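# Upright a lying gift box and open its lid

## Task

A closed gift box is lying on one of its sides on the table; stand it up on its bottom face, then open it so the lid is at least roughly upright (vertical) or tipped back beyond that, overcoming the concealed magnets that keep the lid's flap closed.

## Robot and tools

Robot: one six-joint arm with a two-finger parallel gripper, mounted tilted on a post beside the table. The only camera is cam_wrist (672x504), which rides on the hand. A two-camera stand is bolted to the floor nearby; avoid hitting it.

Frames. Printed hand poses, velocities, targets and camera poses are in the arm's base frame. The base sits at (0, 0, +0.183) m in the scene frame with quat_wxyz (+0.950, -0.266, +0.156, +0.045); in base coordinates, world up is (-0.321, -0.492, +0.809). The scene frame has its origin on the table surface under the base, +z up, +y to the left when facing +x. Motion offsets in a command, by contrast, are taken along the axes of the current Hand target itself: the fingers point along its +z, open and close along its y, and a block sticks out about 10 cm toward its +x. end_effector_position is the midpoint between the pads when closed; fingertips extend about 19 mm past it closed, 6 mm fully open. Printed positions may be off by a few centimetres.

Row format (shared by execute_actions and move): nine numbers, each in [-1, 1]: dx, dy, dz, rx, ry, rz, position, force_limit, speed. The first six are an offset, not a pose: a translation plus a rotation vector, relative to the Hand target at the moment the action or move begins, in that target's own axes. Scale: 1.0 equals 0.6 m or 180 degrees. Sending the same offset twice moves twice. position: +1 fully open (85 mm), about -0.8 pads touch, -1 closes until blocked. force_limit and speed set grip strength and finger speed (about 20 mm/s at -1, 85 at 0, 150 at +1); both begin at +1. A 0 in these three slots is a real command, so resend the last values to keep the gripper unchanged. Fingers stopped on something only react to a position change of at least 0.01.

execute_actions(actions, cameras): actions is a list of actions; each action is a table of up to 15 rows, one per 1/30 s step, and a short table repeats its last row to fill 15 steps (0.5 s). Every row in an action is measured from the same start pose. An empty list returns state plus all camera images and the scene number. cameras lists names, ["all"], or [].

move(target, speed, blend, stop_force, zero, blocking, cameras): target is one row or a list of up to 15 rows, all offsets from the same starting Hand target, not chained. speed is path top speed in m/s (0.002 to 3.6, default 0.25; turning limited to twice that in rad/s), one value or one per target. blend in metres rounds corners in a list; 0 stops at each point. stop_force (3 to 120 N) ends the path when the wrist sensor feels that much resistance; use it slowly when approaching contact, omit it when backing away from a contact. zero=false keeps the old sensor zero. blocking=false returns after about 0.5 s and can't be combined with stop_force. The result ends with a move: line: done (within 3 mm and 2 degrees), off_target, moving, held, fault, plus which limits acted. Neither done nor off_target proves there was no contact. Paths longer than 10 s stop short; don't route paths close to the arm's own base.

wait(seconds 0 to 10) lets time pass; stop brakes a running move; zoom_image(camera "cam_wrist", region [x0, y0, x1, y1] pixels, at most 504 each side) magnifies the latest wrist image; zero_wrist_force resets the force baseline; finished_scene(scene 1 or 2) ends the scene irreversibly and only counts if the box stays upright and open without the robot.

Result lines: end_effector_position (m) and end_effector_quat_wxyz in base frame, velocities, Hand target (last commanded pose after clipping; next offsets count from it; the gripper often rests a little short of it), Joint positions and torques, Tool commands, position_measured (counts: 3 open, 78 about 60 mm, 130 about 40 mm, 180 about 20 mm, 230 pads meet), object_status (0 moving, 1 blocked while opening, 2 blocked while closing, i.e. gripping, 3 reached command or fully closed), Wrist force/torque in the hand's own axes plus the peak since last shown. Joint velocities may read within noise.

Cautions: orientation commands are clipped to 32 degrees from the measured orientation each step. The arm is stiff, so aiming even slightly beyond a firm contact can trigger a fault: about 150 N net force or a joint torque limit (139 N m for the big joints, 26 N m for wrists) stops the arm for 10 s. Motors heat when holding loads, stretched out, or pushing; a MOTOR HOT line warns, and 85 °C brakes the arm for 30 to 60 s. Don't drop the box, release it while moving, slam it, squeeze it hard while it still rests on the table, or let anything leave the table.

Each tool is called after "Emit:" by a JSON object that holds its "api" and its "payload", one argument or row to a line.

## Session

Emit:
{"api": "execute_actions", "payload": {
  "actions": []
}}

Scene clock: 0.00 s.
end_effector_position=(+0.3115, -0.0778, +0.2182) position_measured=3 object_status=3 end_effector_quat_wxyz=(-0.229, +0.812, -0.530, +0.084)
Joint positions: [-1.146 -2.24 2.341 -1.557 -1.092 -3.16]
Joint velocities: within noise
Joint torques (N m): no reading
Wrist force (N): no reading
Wrist torque (N m): no reading
Wrist force, peak (N): no reading
Hand target: +0.3115, -0.0778, +0.2182; -0.229, +0.812, -0.530, +0.084
Tool commands: gripper/position=+1.0 gripper/force_limit=+1.0 gripper/speed=+1.0
camera_calibration:
cam_wrist: T_world_to_cam=[[-0.829979, -0.336257, -0.445045, 0.33961], [-0.519868, 0.755499, 0.398695, 0.154763], [0.202167, 0.562274, -0.801858, 0.278468], [0, 0, 0, 1]] pos_world=[0.306028, -0.159303, 0.31273]

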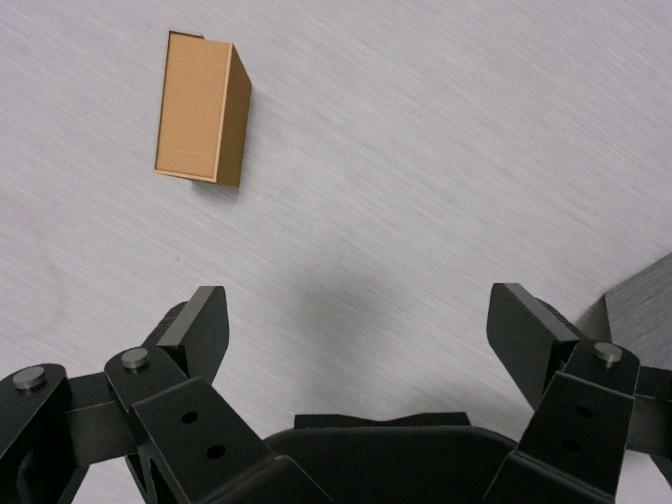

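Emit:
{"api": "zoom_image", "payload": {
  "camera": "cam_wrist",
  "region": [130, 10, 280, 210]
}}

Scaled by 2.520 from the camera's 672x504 image, which has a finer 960x720 frame.

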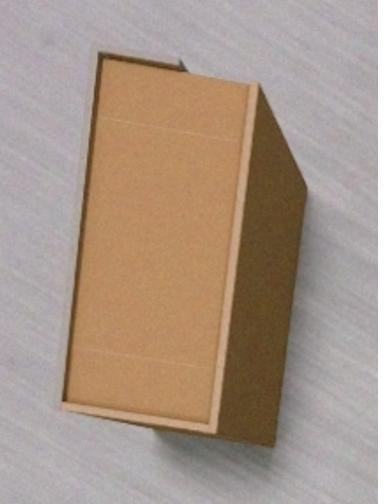

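Emit:
{"api": "move", "payload": {
  "target": [0.119,-0.176,0.253,0.0111,-0.0719,0.0536,1,-0.2,-0.5],
  "speed": 0.4,
  "cameras": ["cam_wrist"]
}}

Scene clock: 42.77 s.
end_effector_position=(+0.4860, -0.0637, +0.1254) position_measured=3 object_status=3 end_effector_quat_wxyz=(-0.307, +0.765, -0.565, -0.019) end_effector_velocity=(+0.001, +0.000, -0.001) end_effector_angular_velocity=(+0.001, +0.003, +0.000)
Joint positions: [-0.742 -1.528 2.191 -2.115 -0.955 -2.65]
Joint velocities: [0.002 0.005 -0.002 -0.002 -0.001 0.002]
Joint torques (N m): [-4.92 -6.41 -25.23 -3.9 -1.36 1.79]
Wrist force (N): [-0.7 0.3 0.4]
Wrist torque (N m): [0.02 0.12 -0.05]
Wrist force, peak (N): [-1.0 1.1 -0.9]
Hand target: +0.4861, -0.0637, +0.1254; -0.307, +0.765, -0.565, -0.019
Off the commanded pose: 0.000 m, 0 deg.
move: done
camera_calibration:
cam_wrist: T_world_to_cam=[[-0.883039, -0.177668, -0.43437, 0.482471], [-0.438522, 0.642048, 0.628867, 0.196151], [0.167157, 0.745794, -0.644864, 0.169853], [0, 0, 0, 1]] pos_world=[0.483665, -0.166894, 0.195751]

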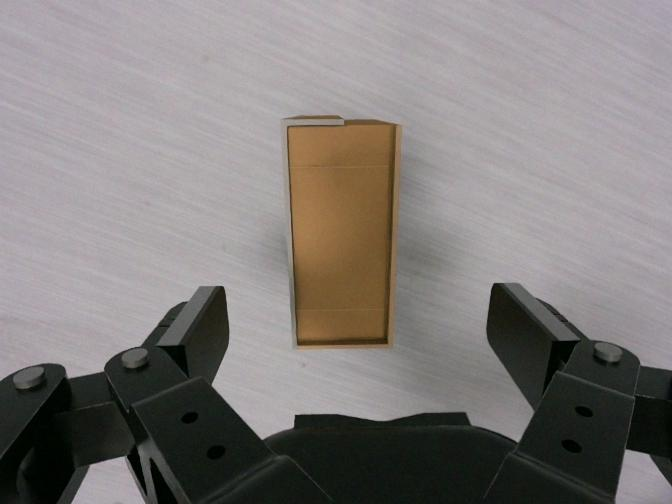

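Emit:
{"api": "move", "payload": {
  "target": [
    [0,0,0.128,0,0,0,1,-0.2,-0.5],
    [0,0,0.128,0,0,0,-1,-0.6,-1],
    [0,0,0.02,0,0,0,-1,-0.6,-1],
    [0,0,0.02,0.417,0,0,-1,-0.6,-1]
  ],
  "speed": [0.15,0.15,0.1,0.4],
  "cameras": ["cam_wrist"]
}}

Scene clock: 58.53 s.
end_effector_position=(+0.4899, -0.0579, +0.1156) position_measured=108 object_status=2 end_effector_quat_wxyz=(+0.710, -0.420, +0.460, -0.330)
Joint positions: [-0.976 -1.027 2.678 -2.332 0.366 -3.669]
Joint torques (N m): [-7.17 -27.62 -13.43 -1.43 3.6 -1.79]
Wrist force (N): [-2.6 -2.6 3.8]
Wrist torque (N m): [-0.56 0.51 0.08]
Wrist force, peak (N): [-2.9 -5.6 -13.5]
Hand target: +0.4899, -0.0578, +0.1156; +0.710, -0.420, +0.460, -0.330
Off the commanded pose: 0.000 m, 0 deg.
move: done
camera_calibration:
cam_wrist: T_world_to_cam=[[0.0655145, 0.42779, -0.901501, 0.107035], [-0.650918, 0.70308, 0.286329, 0.347409], [0.756316, 0.568044, 0.324518, -0.252447], [0, 0, 0, 1]] pos_world=[0.410052, -0.146643, 0.0789423]

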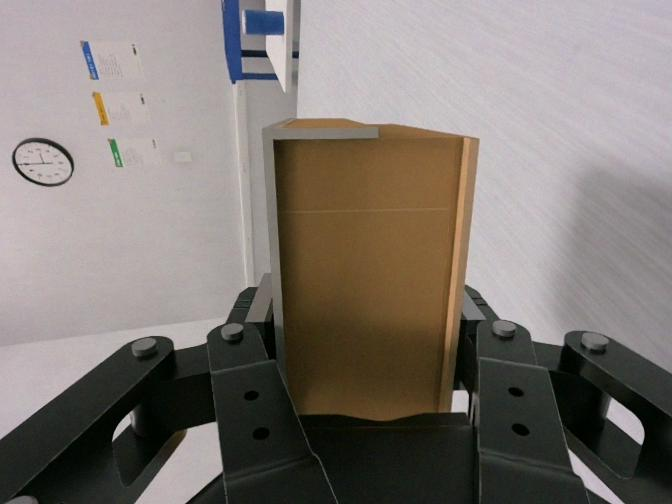

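Emit:
{"api": "move", "payload": {
  "target": [0,0.1385,0.0371,0,0,0,-1,-0.6,-1],
  "speed": 0.15
}}

Emit:
{"api": "move", "payload": {
  "target": [0,0.048,0.013,0,0,0,-1,-0.6,-1],
  "speed": 0.02,
  "stop_force": 4,
  "cameras": ["cam_wrist"]
}}

Scene clock: 64.03 s.
end_effector_position=(+0.5174, -0.0156, +0.0460) position_measured=108 object_status=2 end_effector_quat_wxyz=(+0.710, -0.420, +0.460, -0.330)
Joint positions: [-0.788 -0.774 2.57 -2.261 0.525 -3.907]
Joint torques (N m): [-9.88 -15.91 -8.83 -1.09 3.03 -1.84]
Wrist force (N): [-2.5 -2.1 3.8]
Wrist torque (N m): [-0.50 0.51 0.07]
Wrist force, peak (N): [-2.8 -3.4 3.9]
Hand target: +0.5174, -0.0156, +0.0459; +0.710, -0.420, +0.460, -0.330
Off the commanded pose: 0.000 m, 0 deg.
move: done

Scene clock: 66.10 s.
end_effector_position=(+0.5222, -0.0082, +0.0337) position_measured=108 object_status=2 end_effector_quat_wxyz=(+0.710, -0.420, +0.460, -0.330)
Joint positions: [-0.754 -0.733 2.548 -2.255 0.555 -3.935]
Joint torques (N m): [-30.64 -35.84 9.78 -4.13 3.04 1.81]
Wrist force (N): [-2.3 -2.6 3.4]
Wrist torque (N m): [-0.57 0.47 0.01]
Wrist force, peak (N): [-26.0 -71.6 -44.1]
Hand target: +0.5222, -0.0082, +0.0337; +0.710, -0.420, +0.460, -0.330 (not the last commanded pose)
Off the commanded pose: 0.015 m, 0 deg.
move: contact
camera_calibration:
cam_wrist: T_world_to_cam=[[0.0652096, 0.427652, -0.901588, 0.00993739], [-0.650636, 0.703263, 0.286521, 0.356902], [0.756585, 0.567922, 0.324105, -0.278739], [0, 0, 0, 1]] pos_world=[0.442455, -0.0969435, -0.00295972]

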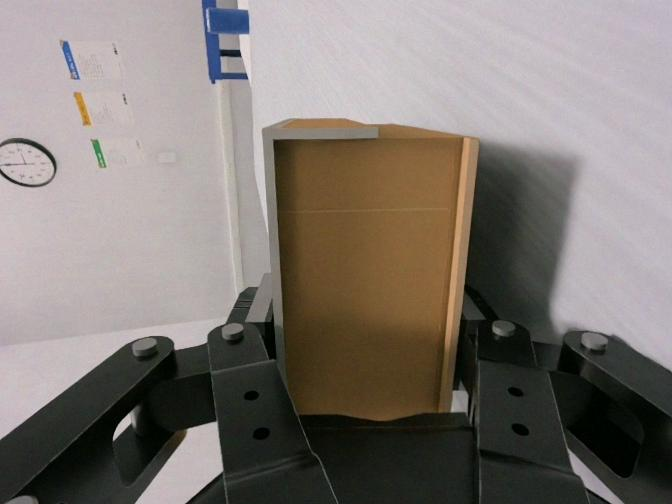

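Emit:
{"api": "move", "payload": {
  "target": [
    [0,-0.006,0,0,0,0,-1,-0.6,-1],
    [0,-0.006,0,0,0,0,0.42,-0.6,-1],
    [0,0.026,-0.12,0,0,0,0.42,-0.6,-1]
  ],
  "speed": [0.02,0.05,0.05],
  "cameras": ["cam_wrist"]
}}

Scene clock: 78.53 s.
end_effector_position=(+0.4663, -0.0204, +0.0080) position_measured=81 object_status=1 end_effector_quat_wxyz=(+0.704, -0.421, +0.467, -0.330)
Joint positions: [-0.969 -0.457 2.667 -2.829 0.371 -3.728]
Joint torques (N m): [3.7 -24.01 -6.74 2.77 -3.62 -2.36]
Wrist force (N): [-3.0 -58.2 -36.8]
Wrist torque (N m): [-5.28 0.07 0.65]
Wrist force, peak (N): [-3.0 -58.2 -36.8]
Hand target: +0.4664, -0.0204, +0.0080; +0.704, -0.421, +0.467, -0.330 (not the last commanded pose)
Off the commanded pose: 0.011 m, 1 deg.
move: held (a check stopped the path); path passed 2 of 3 targets; limits=held
pose unreachable: on one or more control steps of this call, first in action 0 (counted from 0), an arm could not follow its commanded pose, so it was not sent that pose on those steps. It may still have moved: this result reports where it is.
cause: moving toward the commanded pose would bring two parts of the arm too close to each other (its base or mounting and another part of the arm, with joints 1 (shoulder pan) to 3 (elbow) between them, 13 mm apart when it was first held).
camera_calibration:
cam_wrist: T_world_to_cam=[[0.0556253, 0.425959, -0.903031, 0.00010935], [-0.639371, 0.709865, 0.295459, 0.331321], [0.766883, 0.560937, 0.311832, -0.22598], [0, 0, 0, 1]] pos_world=[0.385132, -0.108479, -0.0273247]

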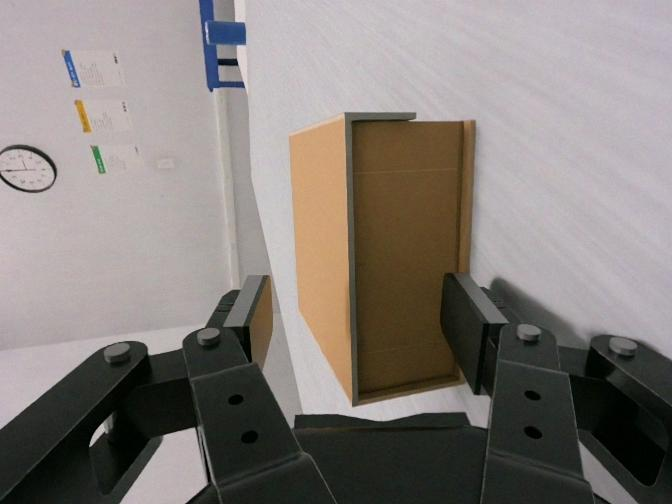

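Emit:
{"api": "move", "payload": {
  "target": [
    [0,-0.02,-0.005,0,0,0,0.42,-0.6,-1],
    [0,-0.02,-0.02,0,0,0,0.42,-0.6,-1]
  ],
  "speed": 0.03,
  "cameras": ["cam_wrist"]
}}

Scene clock: 83.17 s.
end_effector_position=(+0.4558, -0.0285, +0.0166) position_measured=81 object_status=1 end_effector_quat_wxyz=(+0.702, -0.421, +0.469, -0.331)
Joint positions: [-1.034 -0.419 2.705 -2.998 0.32 -3.625]
Joint torques (N m): [-7.32 -35.41 0.34 -1.38 3.46 -1.86]
Wrist force (N): [-1.9 -5.1 3.2]
Wrist torque (N m): [-0.81 0.40 0.07]
Wrist force, peak (N): [-2.1 -61.7 -39.5]
Hand target: +0.4559, -0.0285, +0.0166; +0.702, -0.421, +0.469, -0.331 (not the last commanded pose)
Off the commanded pose: 0.002 m, 0 deg.
move: held (a check stopped the path); limits=held
pose unreachable: on one or more control steps of this call, first in action 0 (counted from 0), an arm could not follow its commanded pose, so it was not sent that pose on those steps. It may still have moved: this result reports where it is.
cause: moving toward the commanded pose would bring two parts of the arm too close to each other (its base or mounting and another part of the arm, with joints 1 (shoulder pan) to 3 (elbow) between them, 5 mm apart when it was first held).
camera_calibration:
cam_wrist: T_world_to_cam=[[0.052921, 0.425456, -0.90343, 0.013066], [-0.635155, 0.712452, 0.298312, 0.325839], [0.770569, 0.558032, 0.307934, -0.217747], [0, 0, 0, 1]] pos_world=[0.374057, -0.116194, -0.0183456]

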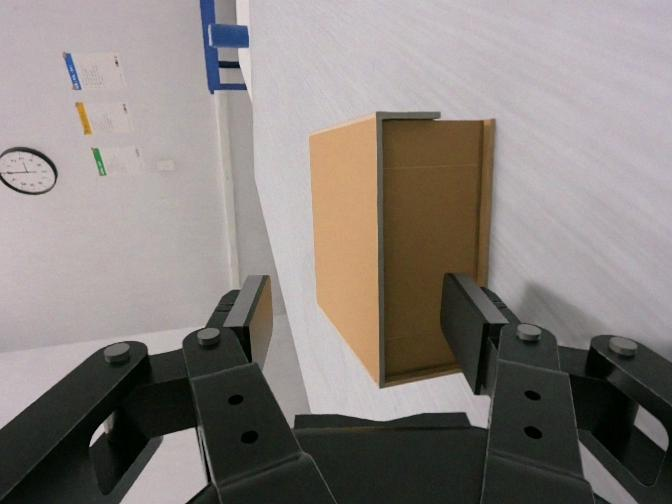

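Emit:
{"api": "move", "payload": {
  "target": [
    [0,0,0,0,0,0,-0.8,-0.6,0],
    [0,0.048,0.013,0,0,0,-0.8,-0.6,0],
    [0,-0.008,0.222,0,0,0,-0.8,-0.6,0],
    [0,0.005,0.17,0,0,0,-0.8,-0.6,0],
    [0,-0.17,0.1,0,0,0,-0.8,-0.6,0]
  ],
  "speed": [0.1,0.1,0.07,0.15,0.2],
  "cameras": ["cam_wrist"]
}}

Scene clock: 97.43 s.
end_effector_position=(+0.4566, -0.0273, +0.0146) position_measured=229 object_status=3 end_effector_quat_wxyz=(+0.703, -0.421, +0.469, -0.331)
Joint positions: [-1.028 -0.417 2.7 -2.986 0.324 -3.636]
Joint torques (N m): [-29.66 -34.66 12.99 -4.17 0.33 2.16]
Wrist force (N): [-2.2 -5.1 3.2]
Wrist torque (N m): [-0.82 0.43 -0.01]
Wrist force, peak (N): [-2.3 -5.5 3.5]
Hand target: +0.4565, -0.0273, +0.0146; +0.703, -0.421, +0.469, -0.331 (not the last commanded pose)
Off the commanded pose: 0.120 m, 0 deg.
move: held (a check stopped the path); path passed 1 of 5 targets; limits=held
pose unreachable: on one or more control steps of this call, first in action 0 (counted from 0), an arm could not follow its commanded pose, so it was not sent that pose on those steps. It may still have moved: this result reports where it is.
cause: moving toward the commanded pose would bring two parts of the arm too close to each other (its base or mounting and another part of the arm, with joints 1 (shoulder pan) to 3 (elbow) between them, 4 mm apart when it was first held).
camera_calibration:
cam_wrist: T_world_to_cam=[[0.0531779, 0.425348, -0.903466, 0.0106402], [-0.635674, 0.712173, 0.297873, 0.326309], [0.770124, 0.55847, 0.308255, -0.218138], [0, 0, 0, 1]] pos_world=[0.374854, -0.115091, -0.0203435]

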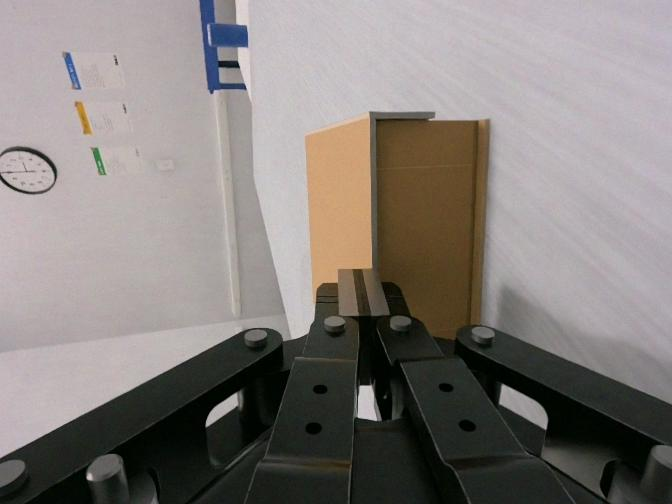

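Emit:
{"api": "move", "payload": {
  "target": [
    [0,0.0415,0.04,0,0,0,-0.8,-0.6,0],
    [0,-0.008,0.222,0,0,0,-0.8,-0.6,0],
    [0,0.005,0.17,0,0,0,-0.8,-0.6,0],
    [0,-0.17,0.1,0,0,0,-0.8,-0.6,0]
  ],
  "speed": [0.1,0.07,0.15,0.2],
  "cameras": ["cam_wrist"]
}}

Scene clock: 111.27 s.
end_effector_position=(+0.4723, -0.0163, +0.0041) position_measured=229 object_status=3 end_effector_quat_wxyz=(+0.708, -0.421, +0.461, -0.330)
Joint positions: [-0.934 -0.456 2.642 -2.791 0.399 -3.751]
Joint torques (N m): [-19.57 -26.6 4.8 -2.17 1.83 -0.27]
Wrist force (N): [-0.6 -4.2 4.6]
Wrist torque (N m): [-0.68 0.19 0.00]
Wrist force, peak (N): [-17.1 -86.5 -53.8]
Hand target: +0.4723, -0.0163, +0.0041; +0.708, -0.421, +0.461, -0.330 (not the last commanded pose)
Tool commands: gripper/position=-0.796078 gripper/force_limit=-0.6 gripper/speed=+0.003922
Off the commanded pose: 0.125 m, 1 deg.
FORCE FAULT: contact force on the arm reached its limit, and the arm stopped for 10 seconds. The contact can be on any part of the arm, not only on its tool. That time counts as 20 of the actions that you can send in this scene. The arm's remaining commands of this call were not run. The arm's target is now where it stood when the stop ended, not its last command. The arm accepts commands again.
move: fault; path passed 1 of 4 targets
camera_calibration:
cam_wrist: T_world_to_cam=[[0.0631219, 0.425302, -0.902847, -0.00903373], [-0.647677, 0.705727, 0.287164, 0.337281], [0.759296, 0.566627, 0.320006, -0.227914], [0, 0, 0, 1]] pos_world=[0.392073, -0.105044, -0.0320773]

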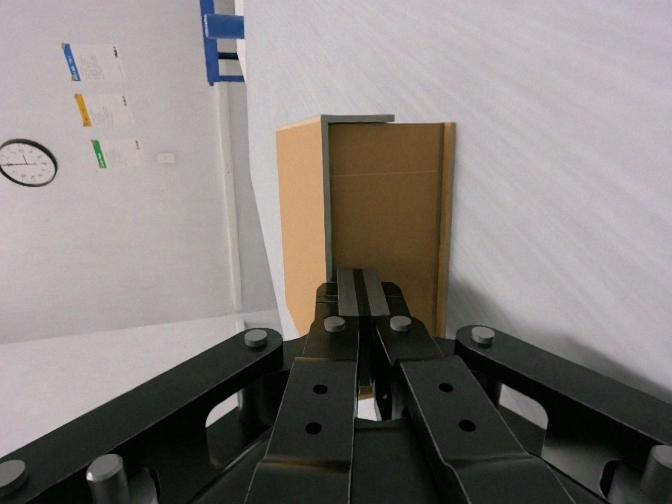

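Emit:
{"api": "move", "payload": {
  "target": [
    [0,-0.065,-0.005,0,0,0,-0.8,-0.6,0],
    [0,-0.33,0.0,0,0,0,-0.8,-0.6,0]
  ],
  "speed": [0.1,0.25],
  "cameras": ["cam_wrist"]
}}

Scene clock: 117.93 s.
end_effector_position=(+0.4565, -0.1010, +0.1823) position_measured=229 object_status=3 end_effector_quat_wxyz=(+0.708, -0.421, +0.461, -0.330)
Joint positions: [-1.177 -1.175 2.773 -2.789 0.24 -3.137]
Joint torques (N m): [-25.66 -19.87 -18.21 -1.17 0.71 1.78]
Wrist force (N): [-0.7 -4.5 4.7]
Wrist torque (N m): [-0.72 0.21 0.00]
Wrist force, peak (N): [-0.5 -5.8 4.7]
Hand target: +0.4565, -0.1010, +0.1824; +0.708, -0.421, +0.461, -0.330
Off the commanded pose: 0.000 m, 0 deg.
move: done
camera_calibration:
cam_wrist: T_world_to_cam=[[0.0632174, 0.425273, -0.902854, 0.188785], [-0.647796, 0.705671, 0.287035, 0.335696], [0.759186, 0.56672, 0.320101, -0.225036], [0, 0, 0, 1]] pos_world=[0.376373, -0.189644, 0.146123]

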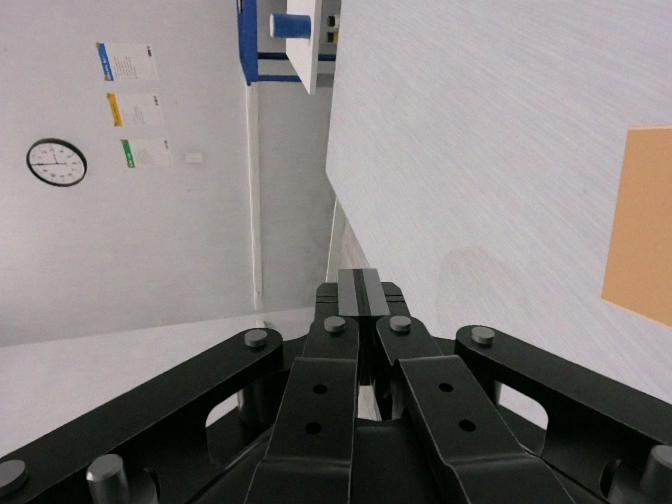

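Emit:
{"api": "move", "payload": {
  "target": [
    [0.016,0.235,-0.078,-0.417,0,0,-0.8,-0.6,0],
    [0.016,0.356,-0.0455,-0.417,0,0,-0.8,-0.6,0],
    [-0.004,0.274,0.26,-0.417,0,0,-0.8,-0.6,0],
    [-0.002,0.287,0.21,-0.417,0,0,-0.8,-0.6,0],
    [-0.002,0.045,0.145,-0.417,0,0,-0.8,-0.6,0]
  ],
  "speed": [0.4,0.15,0.08,0.2,0.25],
  "blend": [0.02,0,0,0.01,0],
  "cameras": ["cam_wrist"]
}}

Scene clock: 157.50 s.
end_effector_position=(+0.5393, -0.0631, +0.1776) position_measured=229 object_status=3 end_effector_quat_wxyz=(-0.305, +0.765, -0.567, -0.019) end_effector_velocity=(+0.000, -0.001, +0.001) end_effector_angular_velocity=(+0.001, +0.000, -0.001)
Joint positions: [-0.663 -1.486 2.001 -2.024 -0.952 -2.549]
Joint velocities: [-0.002 -0.002 -0.001 0.005 0 -0.001]
Joint torques (N m): [-26.33 -30.14 -27.19 -1.5 -1.61 -1.94]
Wrist force (N): [1.2 -1.2 1.5]
Wrist torque (N m): [-0.21 -0.16 0.04]
Wrist force, peak (N): [-0.4 -4.9 4.8]
Hand target: +0.5393, -0.0631, +0.1777; -0.305, +0.765, -0.567, -0.019
Off the commanded pose: 0.000 m, 0 deg.
move: done
camera_calibration:
cam_wrist: T_world_to_cam=[[-0.885149, -0.176435, -0.43056, 0.552863], [-0.434428, 0.644825, 0.628866, 0.184286], [0.166682, 0.743688, -0.647415, 0.194736], [0, 0, 0, 1]] pos_world=[0.536966, -0.166111, 0.248225]

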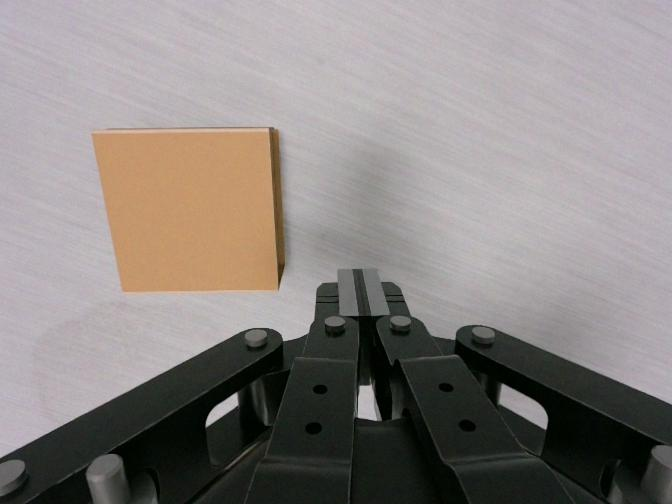

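Emit:
{"api": "move", "payload": {
  "target": [0.082,0.063,0.231,0.3353,0.3353,-0.4142,-0.05,-0.3,0],
  "speed": 0.4,
  "cameras": ["cam_wrist"]
}}

Scene clock: 190.17 s.
end_effector_position=(+0.5628, -0.0430, +0.0362) position_measured=135 object_status=3 end_effector_quat_wxyz=(-0.272, +0.657, -0.075, +0.699)
Joint positions: [-0.739 -0.309 2.075 -5.135 -0.587 -2.466]
Joint torques (N m): [-24.08 -35.15 0.01 -0.79 -1.08 0.65]
Wrist force (N): [4.5 -0.7 2.8]
Wrist torque (N m): [0.03 -0.79 -0.14]
Wrist force, peak (N): [-1.9 5.2 4.9]
Hand target: +0.5628, -0.0430, +0.0362; -0.272, +0.657, -0.075, +0.699 (not the last commanded pose)
Tool commands: gripper/position=-0.05098 gripper/force_limit=-0.301961 gripper/speed=+0.003922
Off the commanded pose: 0.008 m, 10 deg.
FORCE FAULT: contact force on the arm reached its limit, and the arm stopped for 10 seconds. The contact can be on any part of the arm, not only on its tool. That time counts as 20 of the actions that you can send in this scene. The arm's remaining commands of this call were not run. The arm's target is now where it stood when the stop ended, not its last command. The arm accepts commands again.
move: fault
camera_calibration:
cam_wrist: T_world_to_cam=[[0.265049, -0.84344, -0.467287, -0.158393], [-0.334349, 0.37416, -0.864994, 0.256514], [0.904411, 0.385503, -0.182832, -0.363109], [0, 0, 0, 1]] pos_world=[0.456147, -0.0895926, 0.0814805]

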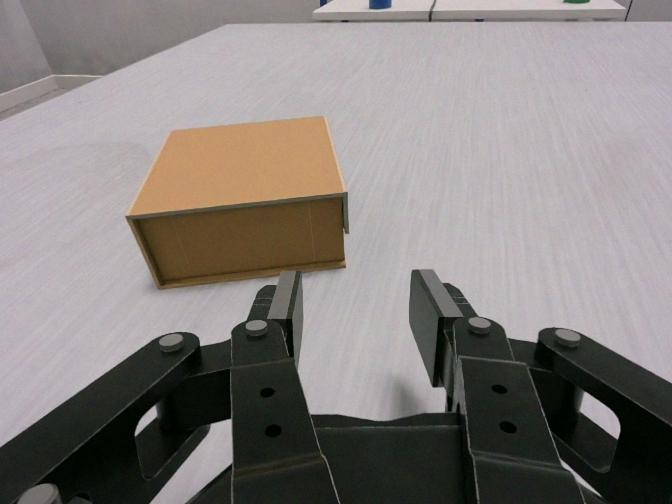

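Emit:
{"api": "move", "payload": {
  "target": [
    [0.146,-0.018,-0.085,0,0,0,-0.05,-0.3,0],
    [0.147,-0.01,0.082,0.0042,-0.3933,-0.0362,-0.05,-0.3,0]
  ],
  "speed": [0.15,0.4],
  "cameras": ["cam_wrist"]
}}

Scene clock: 221.83 s.
end_effector_position=(+0.6094, -0.0677, +0.1225) position_measured=135 object_status=3 end_effector_quat_wxyz=(-0.232, +0.942, +0.135, +0.203)
Joint positions: [-0.592 -1.255 1.897 -2.202 -0.945 -4.023]
Joint torques (N m): [-10.88 -21.64 -25.81 -1.4 -1.27 -1.72]
Wrist force (N): [2.5 -0.7 1.2]
Wrist torque (N m): [-0.12 -0.38 0.05]
Wrist force, peak (N): [6.0 -0.9 2.2]
Hand target: +0.6094, -0.0678, +0.1225; -0.232, +0.942, +0.135, +0.203
Off the commanded pose: 0.000 m, 0 deg.
move: done
camera_calibration:
cam_wrist: T_world_to_cam=[[0.341238, -0.864543, -0.368949, -0.211217], [-0.9399, -0.30881, -0.145683, 0.590674], [0.0120139, 0.396487, -0.917962, 0.254728], [0, 0, 0, 1]] pos_world=[0.624189, -0.101197, 0.241953]

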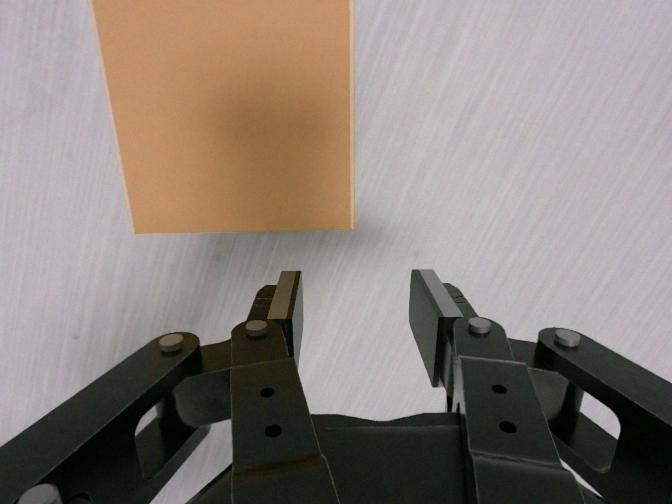

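Emit:
{"api": "move", "payload": {
  "target": [
    [0,0,0.125,0,0,0,-0.05,-0.3,0],
    [0,0,0.125,0,0,0,-1,-0.2,-1]
  ],
  "speed": 0.1,
  "cameras": ["cam_wrist"]
}}

Scene clock: 232.77 s.
end_effector_position=(+0.6334, -0.0309, +0.0617) position_measured=230 object_status=3 end_effector_quat_wxyz=(-0.232, +0.942, +0.135, +0.203)
Joint positions: [-0.512 -1.124 1.921 -2.414 -0.946 -3.925]
Joint torques (N m): [-11.8 -25.42 -22.87 -4.17 -1.42 2.08]
Wrist force (N): [2.0 0.0 1.4]
Wrist torque (N m): [-0.02 -0.29 -0.03]
Wrist force, peak (N): [-20.6 -2.0 -33.8]
Hand target: +0.6334, -0.0309, +0.0617; -0.232, +0.942, +0.135, +0.203
Off the commanded pose: 0.000 m, 0 deg.
move: done
camera_calibration:
cam_wrist: T_world_to_cam=[[0.341287, -0.864466, -0.369083, -0.209939], [-0.939885, -0.308916, -0.145557, 0.615728], [0.0118137, 0.396572, -0.917927, 0.184127], [0, 0, 0, 1]] pos_world=[0.648188, -0.0642964, 0.181154]

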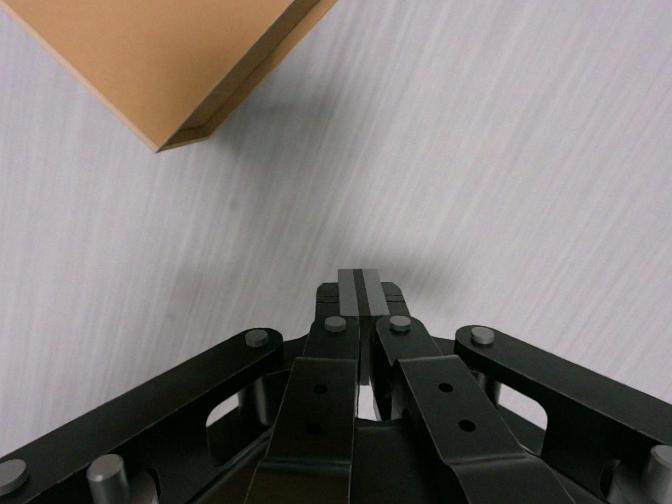

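Emit:
{"api": "move", "payload": {
  "target": [0,0,-0.3,0,0,0,-0.3,-0.3,0],
  "speed": 0.3,
  "cameras": ["cam_wrist"]
}}

Scene clock: 238.87 s.
end_effector_position=(+0.5758, -0.1193, +0.2075) position_measured=167 object_status=3 end_effector_quat_wxyz=(-0.232, +0.942, +0.135, +0.203)
Joint positions: [-0.706 -1.391 1.8 -1.886 -0.95 -4.163]
Joint torques (N m): [-28.78 -33.95 -28.24 -1.27 -1.33 -1.68]
Wrist force (N): [2.0 0.1 1.5]
Wrist torque (N m): [0.00 -0.31 0.05]
Wrist force, peak (N): [1.8 -0.1 3.1]
Hand target: +0.5758, -0.1193, +0.2076; -0.232, +0.942, +0.135, +0.203
Off the commanded pose: 0.000 m, 0 deg.
move: done
camera_calibration:
cam_wrist: T_world_to_cam=[[0.341286, -0.86448, -0.369052, -0.212934], [-0.939884, -0.308878, -0.145643, 0.555633], [0.0119137, 0.396572, -0.917926, 0.353637], [0, 0, 0, 1]] pos_world=[0.590689, -0.152696, 0.326954]

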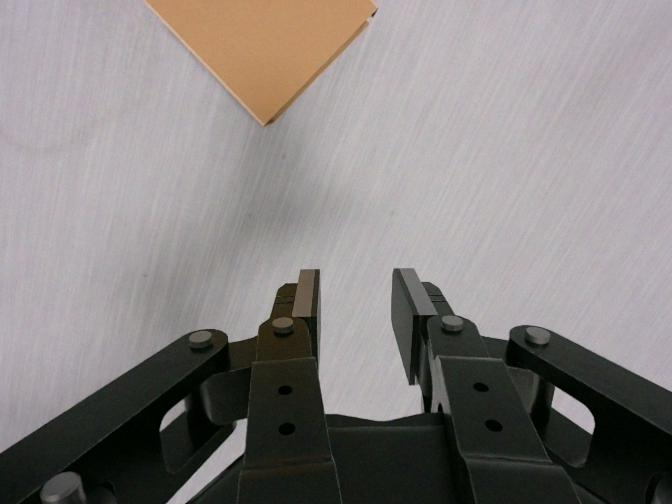

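Emit:
{"api": "move", "payload": {
  "target": [0.0835,0.154,0.125,0.1558,0.3958,-0.203,-0.1,-0.3,0],
  "speed": 0.4,
  "cameras": ["cam_wrist"]
}}

Scene clock: 265.70 s.
end_effector_position=(+0.6762, -0.1535, +0.1339) position_measured=141 object_status=3 end_effector_quat_wxyz=(-0.399, +0.489, +0.288, +0.720)
Joint positions: [-0.78 -0.428 1.532 -3.243 0.436 -4.125]
Joint torques (N m): [-23.05 -36.31 -19.64 -3 3.26 1.99]
Wrist force (N): [3.9 -0.1 3.2]
Wrist torque (N m): [0.13 -0.69 -0.22]
Wrist force, peak (N): [4.7 0.3 2.8]
Hand target: +0.6762, -0.1535, +0.1339; -0.399, +0.489, +0.288, +0.720
Off the commanded pose: 0.000 m, 0 deg.
move: done
camera_calibration:
cam_wrist: T_world_to_cam=[[0.84839, -0.52914, 0.0156857, -0.646825], [0.0257672, 0.0116817, -0.9996, 0.139231], [0.528745, 0.848454, 0.0235451, -0.10774], [0, 0, 0, 1]] pos_world=[0.602139, -0.252475, 0.151858]

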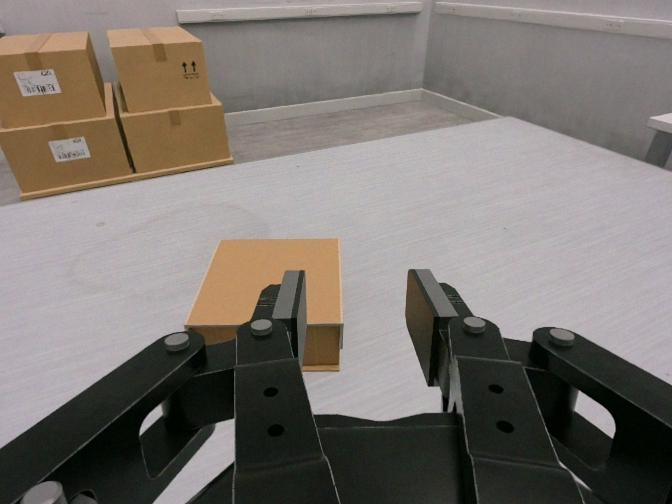

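Emit:
{"api": "move", "payload": {
  "target": [-0.1468,-0.0113,0.0643,0,0,0,-0.1,-0.3,0],
  "speed": 0.15,
  "cameras": ["cam_wrist"]
}}

Emit:
{"api": "zoom_image", "payload": {
  "camera": "cam_wrist",
  "region": [180, 120, 480, 345]
}}

Scene clock: 272.53 s.
end_effector_position=(+0.7066, -0.0932, +0.0652) position_measured=141 object_status=3 end_effector_quat_wxyz=(-0.399, +0.489, +0.288, +0.720)
Joint positions: [-0.678 -0.333 1.516 -3.116 0.391 -4.349]
Joint torques (N m): [-22.4 -37.45 -18.29 -0.86 0.2 -1.83]
Wrist force (N): [4.2 0.2 3.0]
Wrist torque (N m): [0.17 -0.73 -0.15]
Wrist force, peak (N): [5.4 -0.2 2.7]
Hand target: +0.7067, -0.0932, +0.0652; -0.399, +0.489, +0.288, +0.720
Off the commanded pose: 0.000 m, 0 deg.
move: done
camera_calibration:
cam_wrist: T_world_to_cam=[[0.848537, -0.528904, 0.0156612, -0.639761], [0.0256893, 0.0116153, -0.999602, 0.0691048], [0.528512, 0.848602, 0.0234432, -0.173226], [0, 0, 0, 1]] pos_world=[0.632638, -0.192175, 0.0831577]

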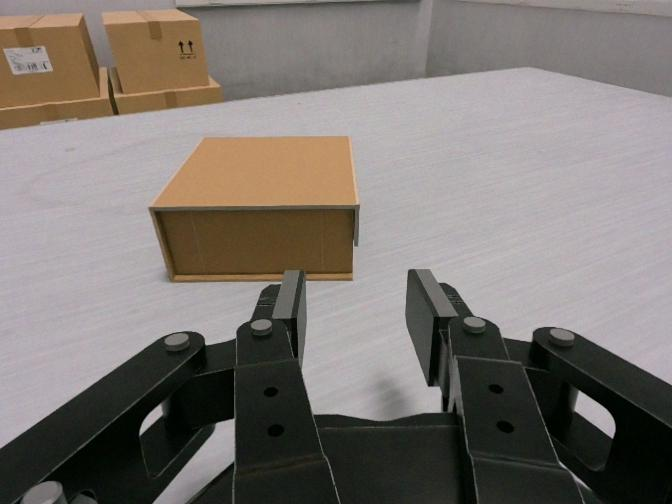

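Scaled by 1.680 from the camera's 672x504 image, which has a finer 960x720 frame.

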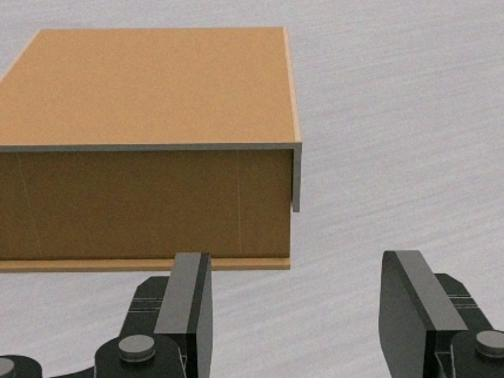

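Emit:
{"api": "move", "payload": {
  "target": [
    [0,0,0.124,0,0,0,-0.1,-0.3,0],
    [0,0,0.124,0,0,0,-1,-0.2,-1]
  ],
  "speed": 0.08,
  "cameras": ["cam_wrist"]
}}

Emit:
{"api": "zoom_image", "payload": {
  "camera": "cam_wrist",
  "region": [220, 150, 520, 375]
}}

Scene clock: 279.93 s.
end_effector_position=(+0.7420, -0.0333, +0.0916) position_measured=228 object_status=0 end_effector_quat_wxyz=(-0.399, +0.489, +0.288, +0.720)
Joint positions: [-0.571 -0.443 1.571 -2.797 0.366 -4.633]
Joint torques (N m): [-22.63 -55.38 -2.57 -1.66 3.48 -1.6]
Wrist force (N): [4.2 -0.2 2.8]
Wrist torque (N m): [0.14 -0.76 -0.14]
Wrist force, peak (N): [4.3 -0.3 3.6]
Hand target: +0.7420, -0.0333, +0.0916; -0.399, +0.489, +0.288, +0.720
Off the commanded pose: 0.000 m, 0 deg.
move: done
camera_calibration:
cam_wrist: T_world_to_cam=[[0.848507, -0.52895, 0.0157448, -0.638528], [0.0257623, 0.011572, -0.999601, 0.0939342], [0.528557, 0.848574, 0.0234459, -0.243422], [0, 0, 0, 1]] pos_world=[0.668038, -0.132275, 0.109657]

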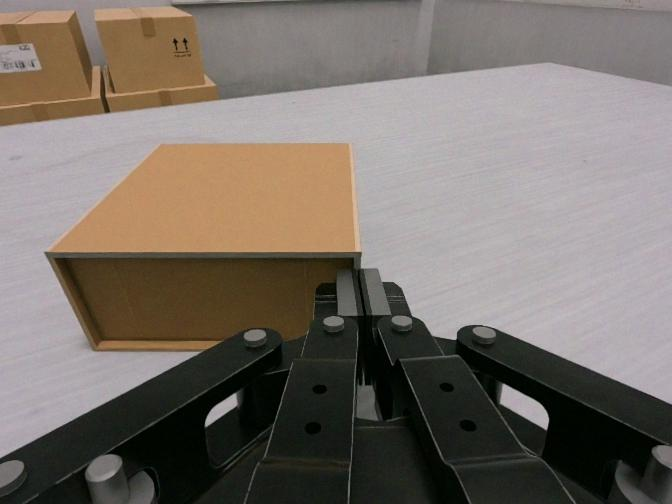

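Scaled by 1.680 from the camera's 672x504 image, which has a finer 960x720 frame.

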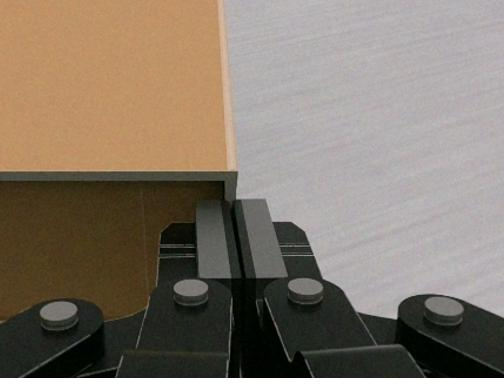

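Emit:
{"api": "move", "payload": {
  "target": [
    [0.0018,0.0085,-0.0005,-0.036,0,-0.134,-1,-0.2,-1],
    [0.0596,0.0028,-0.016,-0.0576,0,-0.2147,-1,-0.2,-1],
    [0.1117,-0.0227,-0.03,-0.0791,0,-0.2952,-1,-0.2,-1]
  ],
  "speed": [0.1,0.08,0.08],
  "blend": [0,0.01,0],
  "cameras": ["cam_wrist"]
}}

Scene clock: 301.10 s.
end_effector_position=(+0.7082, -0.0604, +0.1475) position_measured=228 object_status=2 end_effector_quat_wxyz=(+0.026, +0.353, +0.387, +0.851)
Joint positions: [-0.616 -0.663 1.849 -2.462 0.49 -5.906]
Joint torques (N m): [-38.7 -51.3 -1.48 -1.11 3.93 -1.7]
Wrist force (N): [4.5 1.6 2.0]
Wrist torque (N m): [0.63 -0.81 -0.15]
Wrist force, peak (N): [4.9 1.8 2.4]
Hand target: +0.7082, -0.0604, +0.1475; +0.026, +0.353, +0.387, +0.851
Off the commanded pose: 0.000 m, 0 deg.
move: done
camera_calibration:
cam_wrist: T_world_to_cam=[[0.221075, -0.710232, 0.668354, -0.287874], [0.496335, -0.507985, -0.70399, -0.257306], [0.83951, 0.487362, 0.24021, -0.477817], [0, 0, 0, 1]] pos_world=[0.592484, -0.102295, 0.126037]

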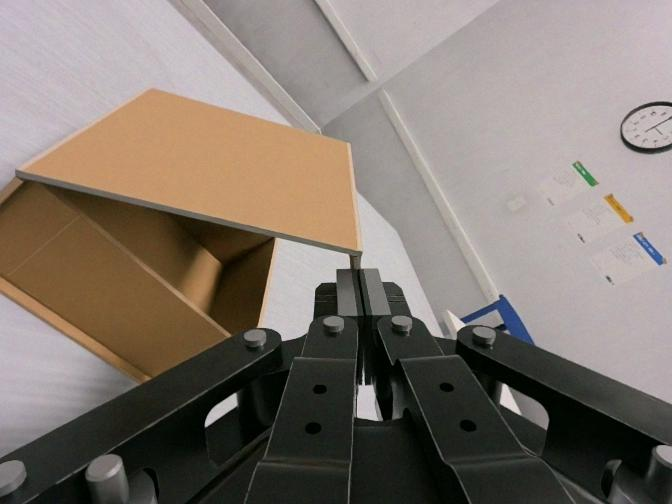

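Emit:
{"api": "move", "payload": {
  "target": [
    [0.0415,0.0075,-0.011,-0.0072,0,-0.0268,-1,-0.2,-1],
    [0.0837,0.0035,-0.0225,-0.0144,0,-0.0537,-1,-0.2,-1]
  ],
  "speed": 0.06,
  "blend": [0.005,0],
  "cameras": ["cam_wrist"]
}}

Scene clock: 312.50 s.
end_effector_position=(+0.6627, -0.0545, +0.1720) position_measured=228 object_status=2 end_effector_quat_wxyz=(+0.106, +0.319, +0.396, +0.855)
Joint positions: [-0.647 -0.739 2.007 -2.567 0.525 -6.04]
Joint torques (N m): [-35.35 -46.16 -1.71 -4.15 3.61 -1.43]
Wrist force (N): [4.6 3.1 2.0]
Wrist torque (N m): [0.74 -0.80 -0.12]
Wrist force, peak (N): [4.9 3.1 2.1]
Hand target: +0.6626, -0.0545, +0.1720; +0.106, +0.319, +0.396, +0.855
Off the commanded pose: 0.000 m, 0 deg.
move: done
camera_calibration:
cam_wrist: T_world_to_cam=[[0.0638568, -0.674963, 0.735083, -0.195396], [0.519339, -0.606512, -0.602022, -0.25267], [0.852179, 0.4202, 0.311805, -0.47273], [0, 0, 0, 1]] pos_world=[0.54655, -0.0864909, 0.138918]

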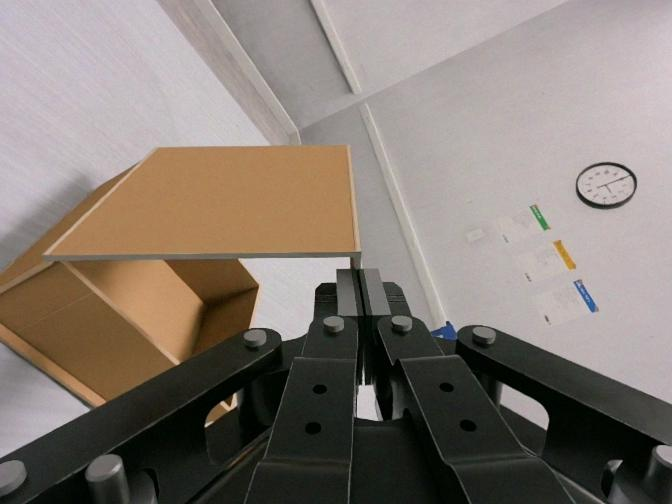

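Emit:
{"api": "move", "payload": {
  "target": [0.0335,-0.0037,-0.009,0,0,0,-1,-0.2,-1],
  "speed": 0.05
}}

Emit:
{"api": "move", "payload": {
  "target": [
    [0,0,0,0,0,0,-0.4,-0.2,-1],
    [-0.03,0,-0.113,0,0,0,-0.4,-0.2,-1],
    [-0.0205,-0.0763,-0.0842,0.1122,0,0.4186,-0.4,-0.2,-1]
  ],
  "speed": [0.1,0.15,0.4],
  "blend": [0,0.01,0],
  "cameras": ["cam_wrist"]
}}

Scene clock: 341.87 s.
end_effector_position=(+0.6436, -0.0477, +0.1770) position_measured=228 object_status=2 end_effector_quat_wxyz=(+0.106, +0.319, +0.396, +0.855)
Joint positions: [-0.658 -0.763 2.069 -2.626 0.522 -6.017]
Joint torques (N m): [-34.17 -45.04 0.62 -4.29 0.39 2.21]
Wrist force (N): [4.7 3.5 2.2]
Wrist torque (N m): [0.76 -0.80 -0.21]
Wrist force, peak (N): [4.7 3.5 2.2]
Hand target: +0.6435, -0.0476, +0.1770; +0.106, +0.319, +0.396, +0.855
Off the commanded pose: 0.000 m, 0 deg.
move: done

Scene clock: 346.23 s.
end_effector_position=(+0.6180, -0.0534, +0.1129) position_measured=179 object_status=3 end_effector_quat_wxyz=(-0.489, +0.506, +0.253, +0.664)
Joint positions: [-0.717 -0.452 1.785 -3.466 0.44 -3.933]
Joint torques (N m): [-19.81 -32.46 -15.8 -3.27 3.38 1.65]
Wrist force (N): [3.7 -0.8 3.2]
Wrist torque (N m): [-0.01 -0.64 -0.20]
Wrist force, peak (N): [5.0 3.1 2.8]
Hand target: +0.6180, -0.0534, +0.1129; -0.489, +0.506, +0.253, +0.664
Off the commanded pose: 0.000 m, 0 deg.
move: done
camera_calibration:
cam_wrist: T_world_to_cam=[[0.898696, -0.405547, -0.166965, -0.548038], [-0.139812, 0.0959174, -0.985521, 0.223797], [0.41569, 0.909028, 0.0295001, -0.0889924], [0, 0, 0, 1]] pos_world=[0.560802, -0.162825, 0.131679]

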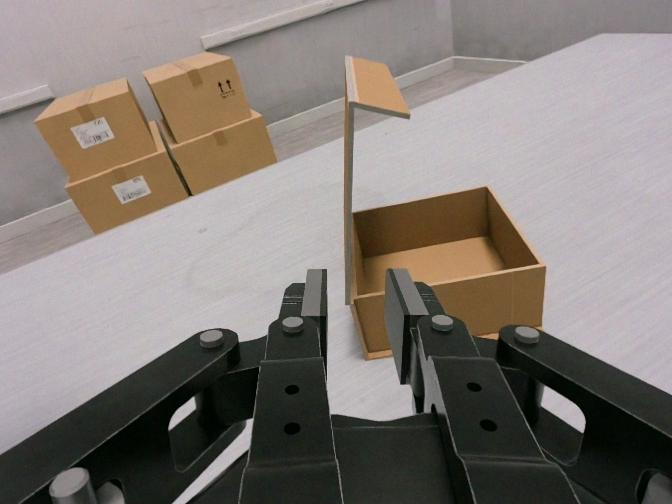

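Emit:
{"api": "move", "payload": {
  "target": [
    [0,-0.005,0.121,0,0,0,-0.4,-0.2,-1],
    [0,-0.005,0.121,0,0,0,-1,-0.5,-1]
  ],
  "speed": 0.1,
  "cameras": ["cam_wrist"]
}}

Scene clock: 352.60 s.
end_effector_position=(+0.6460, +0.0081, +0.1395) position_measured=225 object_status=0 end_effector_quat_wxyz=(-0.489, +0.506, +0.253, +0.664)
Joint positions: [-0.599 -0.573 1.865 -3.183 0.389 -4.198]
Joint torques (N m): [-18.66 -49.82 -0.22 -1.07 0.72 -1.76]
Wrist force (N): [4.3 -0.4 2.6]
Wrist torque (N m): [0.07 -0.61 -0.13]
Wrist force, peak (N): [3.9 -0.6 3.9]
Hand target: +0.6460, +0.0081, +0.1395; -0.489, +0.506, +0.253, +0.664
Off the commanded pose: 0.000 m, 0 deg.
move: done
camera_calibration:
cam_wrist: T_world_to_cam=[[0.898774, -0.405357, -0.167007, -0.543928], [-0.139913, 0.0958131, -0.985517, 0.248089], [0.415488, 0.909123, 0.0293997, -0.157218], [0, 0, 0, 1]] pos_world=[0.588901, -0.101325, 0.158278]

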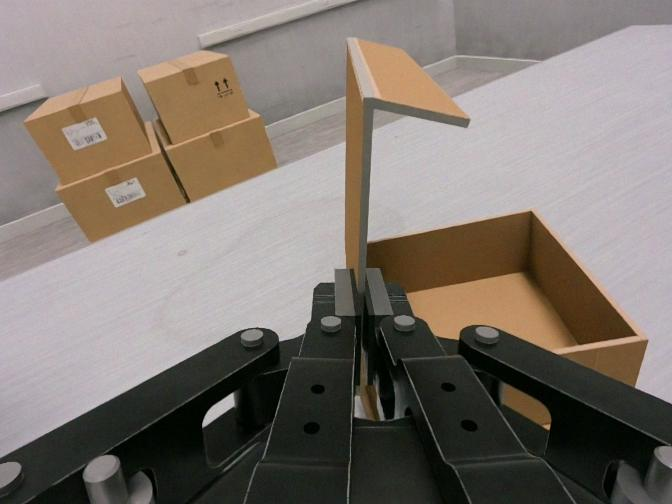

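Emit:
{"api": "move", "payload": {
  "target": [
    [-0.0042,-0.0143,0.001,-0.0201,0,-0.0751,-1,-0.5,-1],
    [-0.0095,-0.0282,0.0025,-0.0403,0,-0.1503,-1,-0.5,-1]
  ],
  "speed": 0.05,
  "blend": 0.003,
  "cameras": ["cam_wrist"]
}}

Scene clock: 363.83 s.
end_effector_position=(+0.6314, +0.0183, +0.1375) position_measured=225 object_status=2 end_effector_quat_wxyz=(-0.288, +0.462, +0.323, +0.774)
Joint positions: [-0.602 -0.677 2.047 -2.932 0.373 -4.975]
Joint torques (N m): [-5.73 -34.46 1.45 2.52 -4.06 -1.77]
Wrist force (N): [43.6 -5.6 -15.8]
Wrist torque (N m): [0.55 -1.13 0.00]
Wrist force, peak (N): [55.5 -13.0 -25.4]
Hand target: +0.6314, +0.0183, +0.1375; -0.288, +0.462, +0.323, +0.774
Off the commanded pose: 0.000 m, 0 deg.
move: done
camera_calibration:
cam_wrist: T_world_to_cam=[[0.736285, -0.638309, 0.224602, -0.473964], [0.200285, -0.111474, -0.973375, 0.0304409], [0.646351, 0.761666, 0.0457675, -0.305593], [0, 0, 0, 1]] pos_world=[0.540396, -0.0663821, 0.15007]

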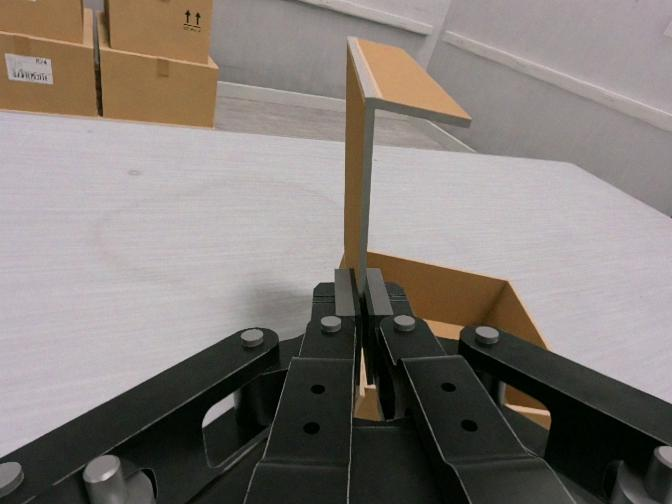

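Emit:
{"api": "move", "payload": {
  "target": [
    [0.0025,0,0,0,0,0,-1,-0.5,-1],
    [0.0025,0,0,0,0,0,-0.5,-0.5,-1],
    [0.0025,0,-0.17,0,0,0,-0.5,-0.5,-1]
  ],
  "speed": [0.02,0.02,0.15],
  "cameras": ["cam_wrist"]
}}

Scene clock: 369.30 s.
end_effector_position=(+0.5767, -0.0600, +0.1016) position_measured=192 object_status=3 end_effector_quat_wxyz=(-0.288, +0.462, +0.323, +0.774) end_effector_velocity=(+0.000, -0.001, +0.001) end_effector_angular_velocity=(-0.002, -0.001, +0.000)
Joint positions: [-0.792 -0.474 1.984 -3.522 0.415 -4.489]
Joint velocities: [-0.001 -0.002 -0.001 -0.003 0 0.005]
Joint torques (N m): [-37.01 -28.42 -12.14 -3.48 3.56 1.99]
Wrist force (N): [4.4 -0.8 1.2]
Wrist torque (N m): [0.07 -0.79 -0.23]
Wrist force, peak (N): [43.6 -5.8 -15.7]
Hand target: +0.5767, -0.0600, +0.1016; -0.288, +0.462, +0.323, +0.774
Off the commanded pose: 0.000 m, 0 deg.
move: done
camera_calibration:
cam_wrist: T_world_to_cam=[[0.736061, -0.638518, 0.224742, -0.475545], [0.200425, -0.111548, -0.973338, -0.00235918], [0.646563, 0.76148, 0.0458692, -0.209099], [0, 0, 0, 1]] pos_world=[0.485698, -0.144682, 0.11417]

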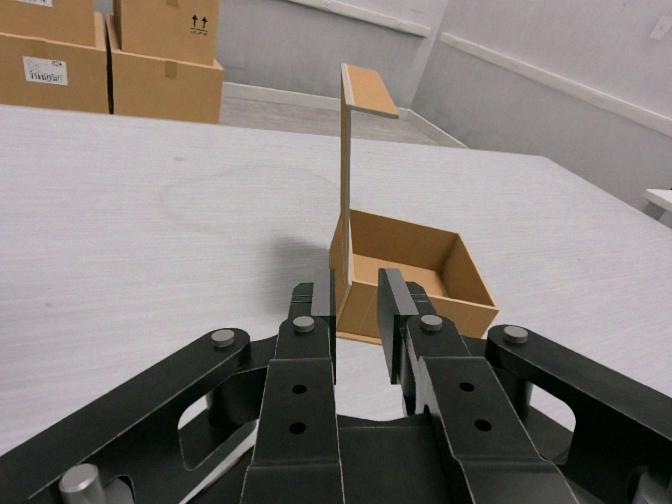

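Emit:
{"api": "finished_scene", "payload": {
  "scene": 2
}}

The scene is finished: the task was done.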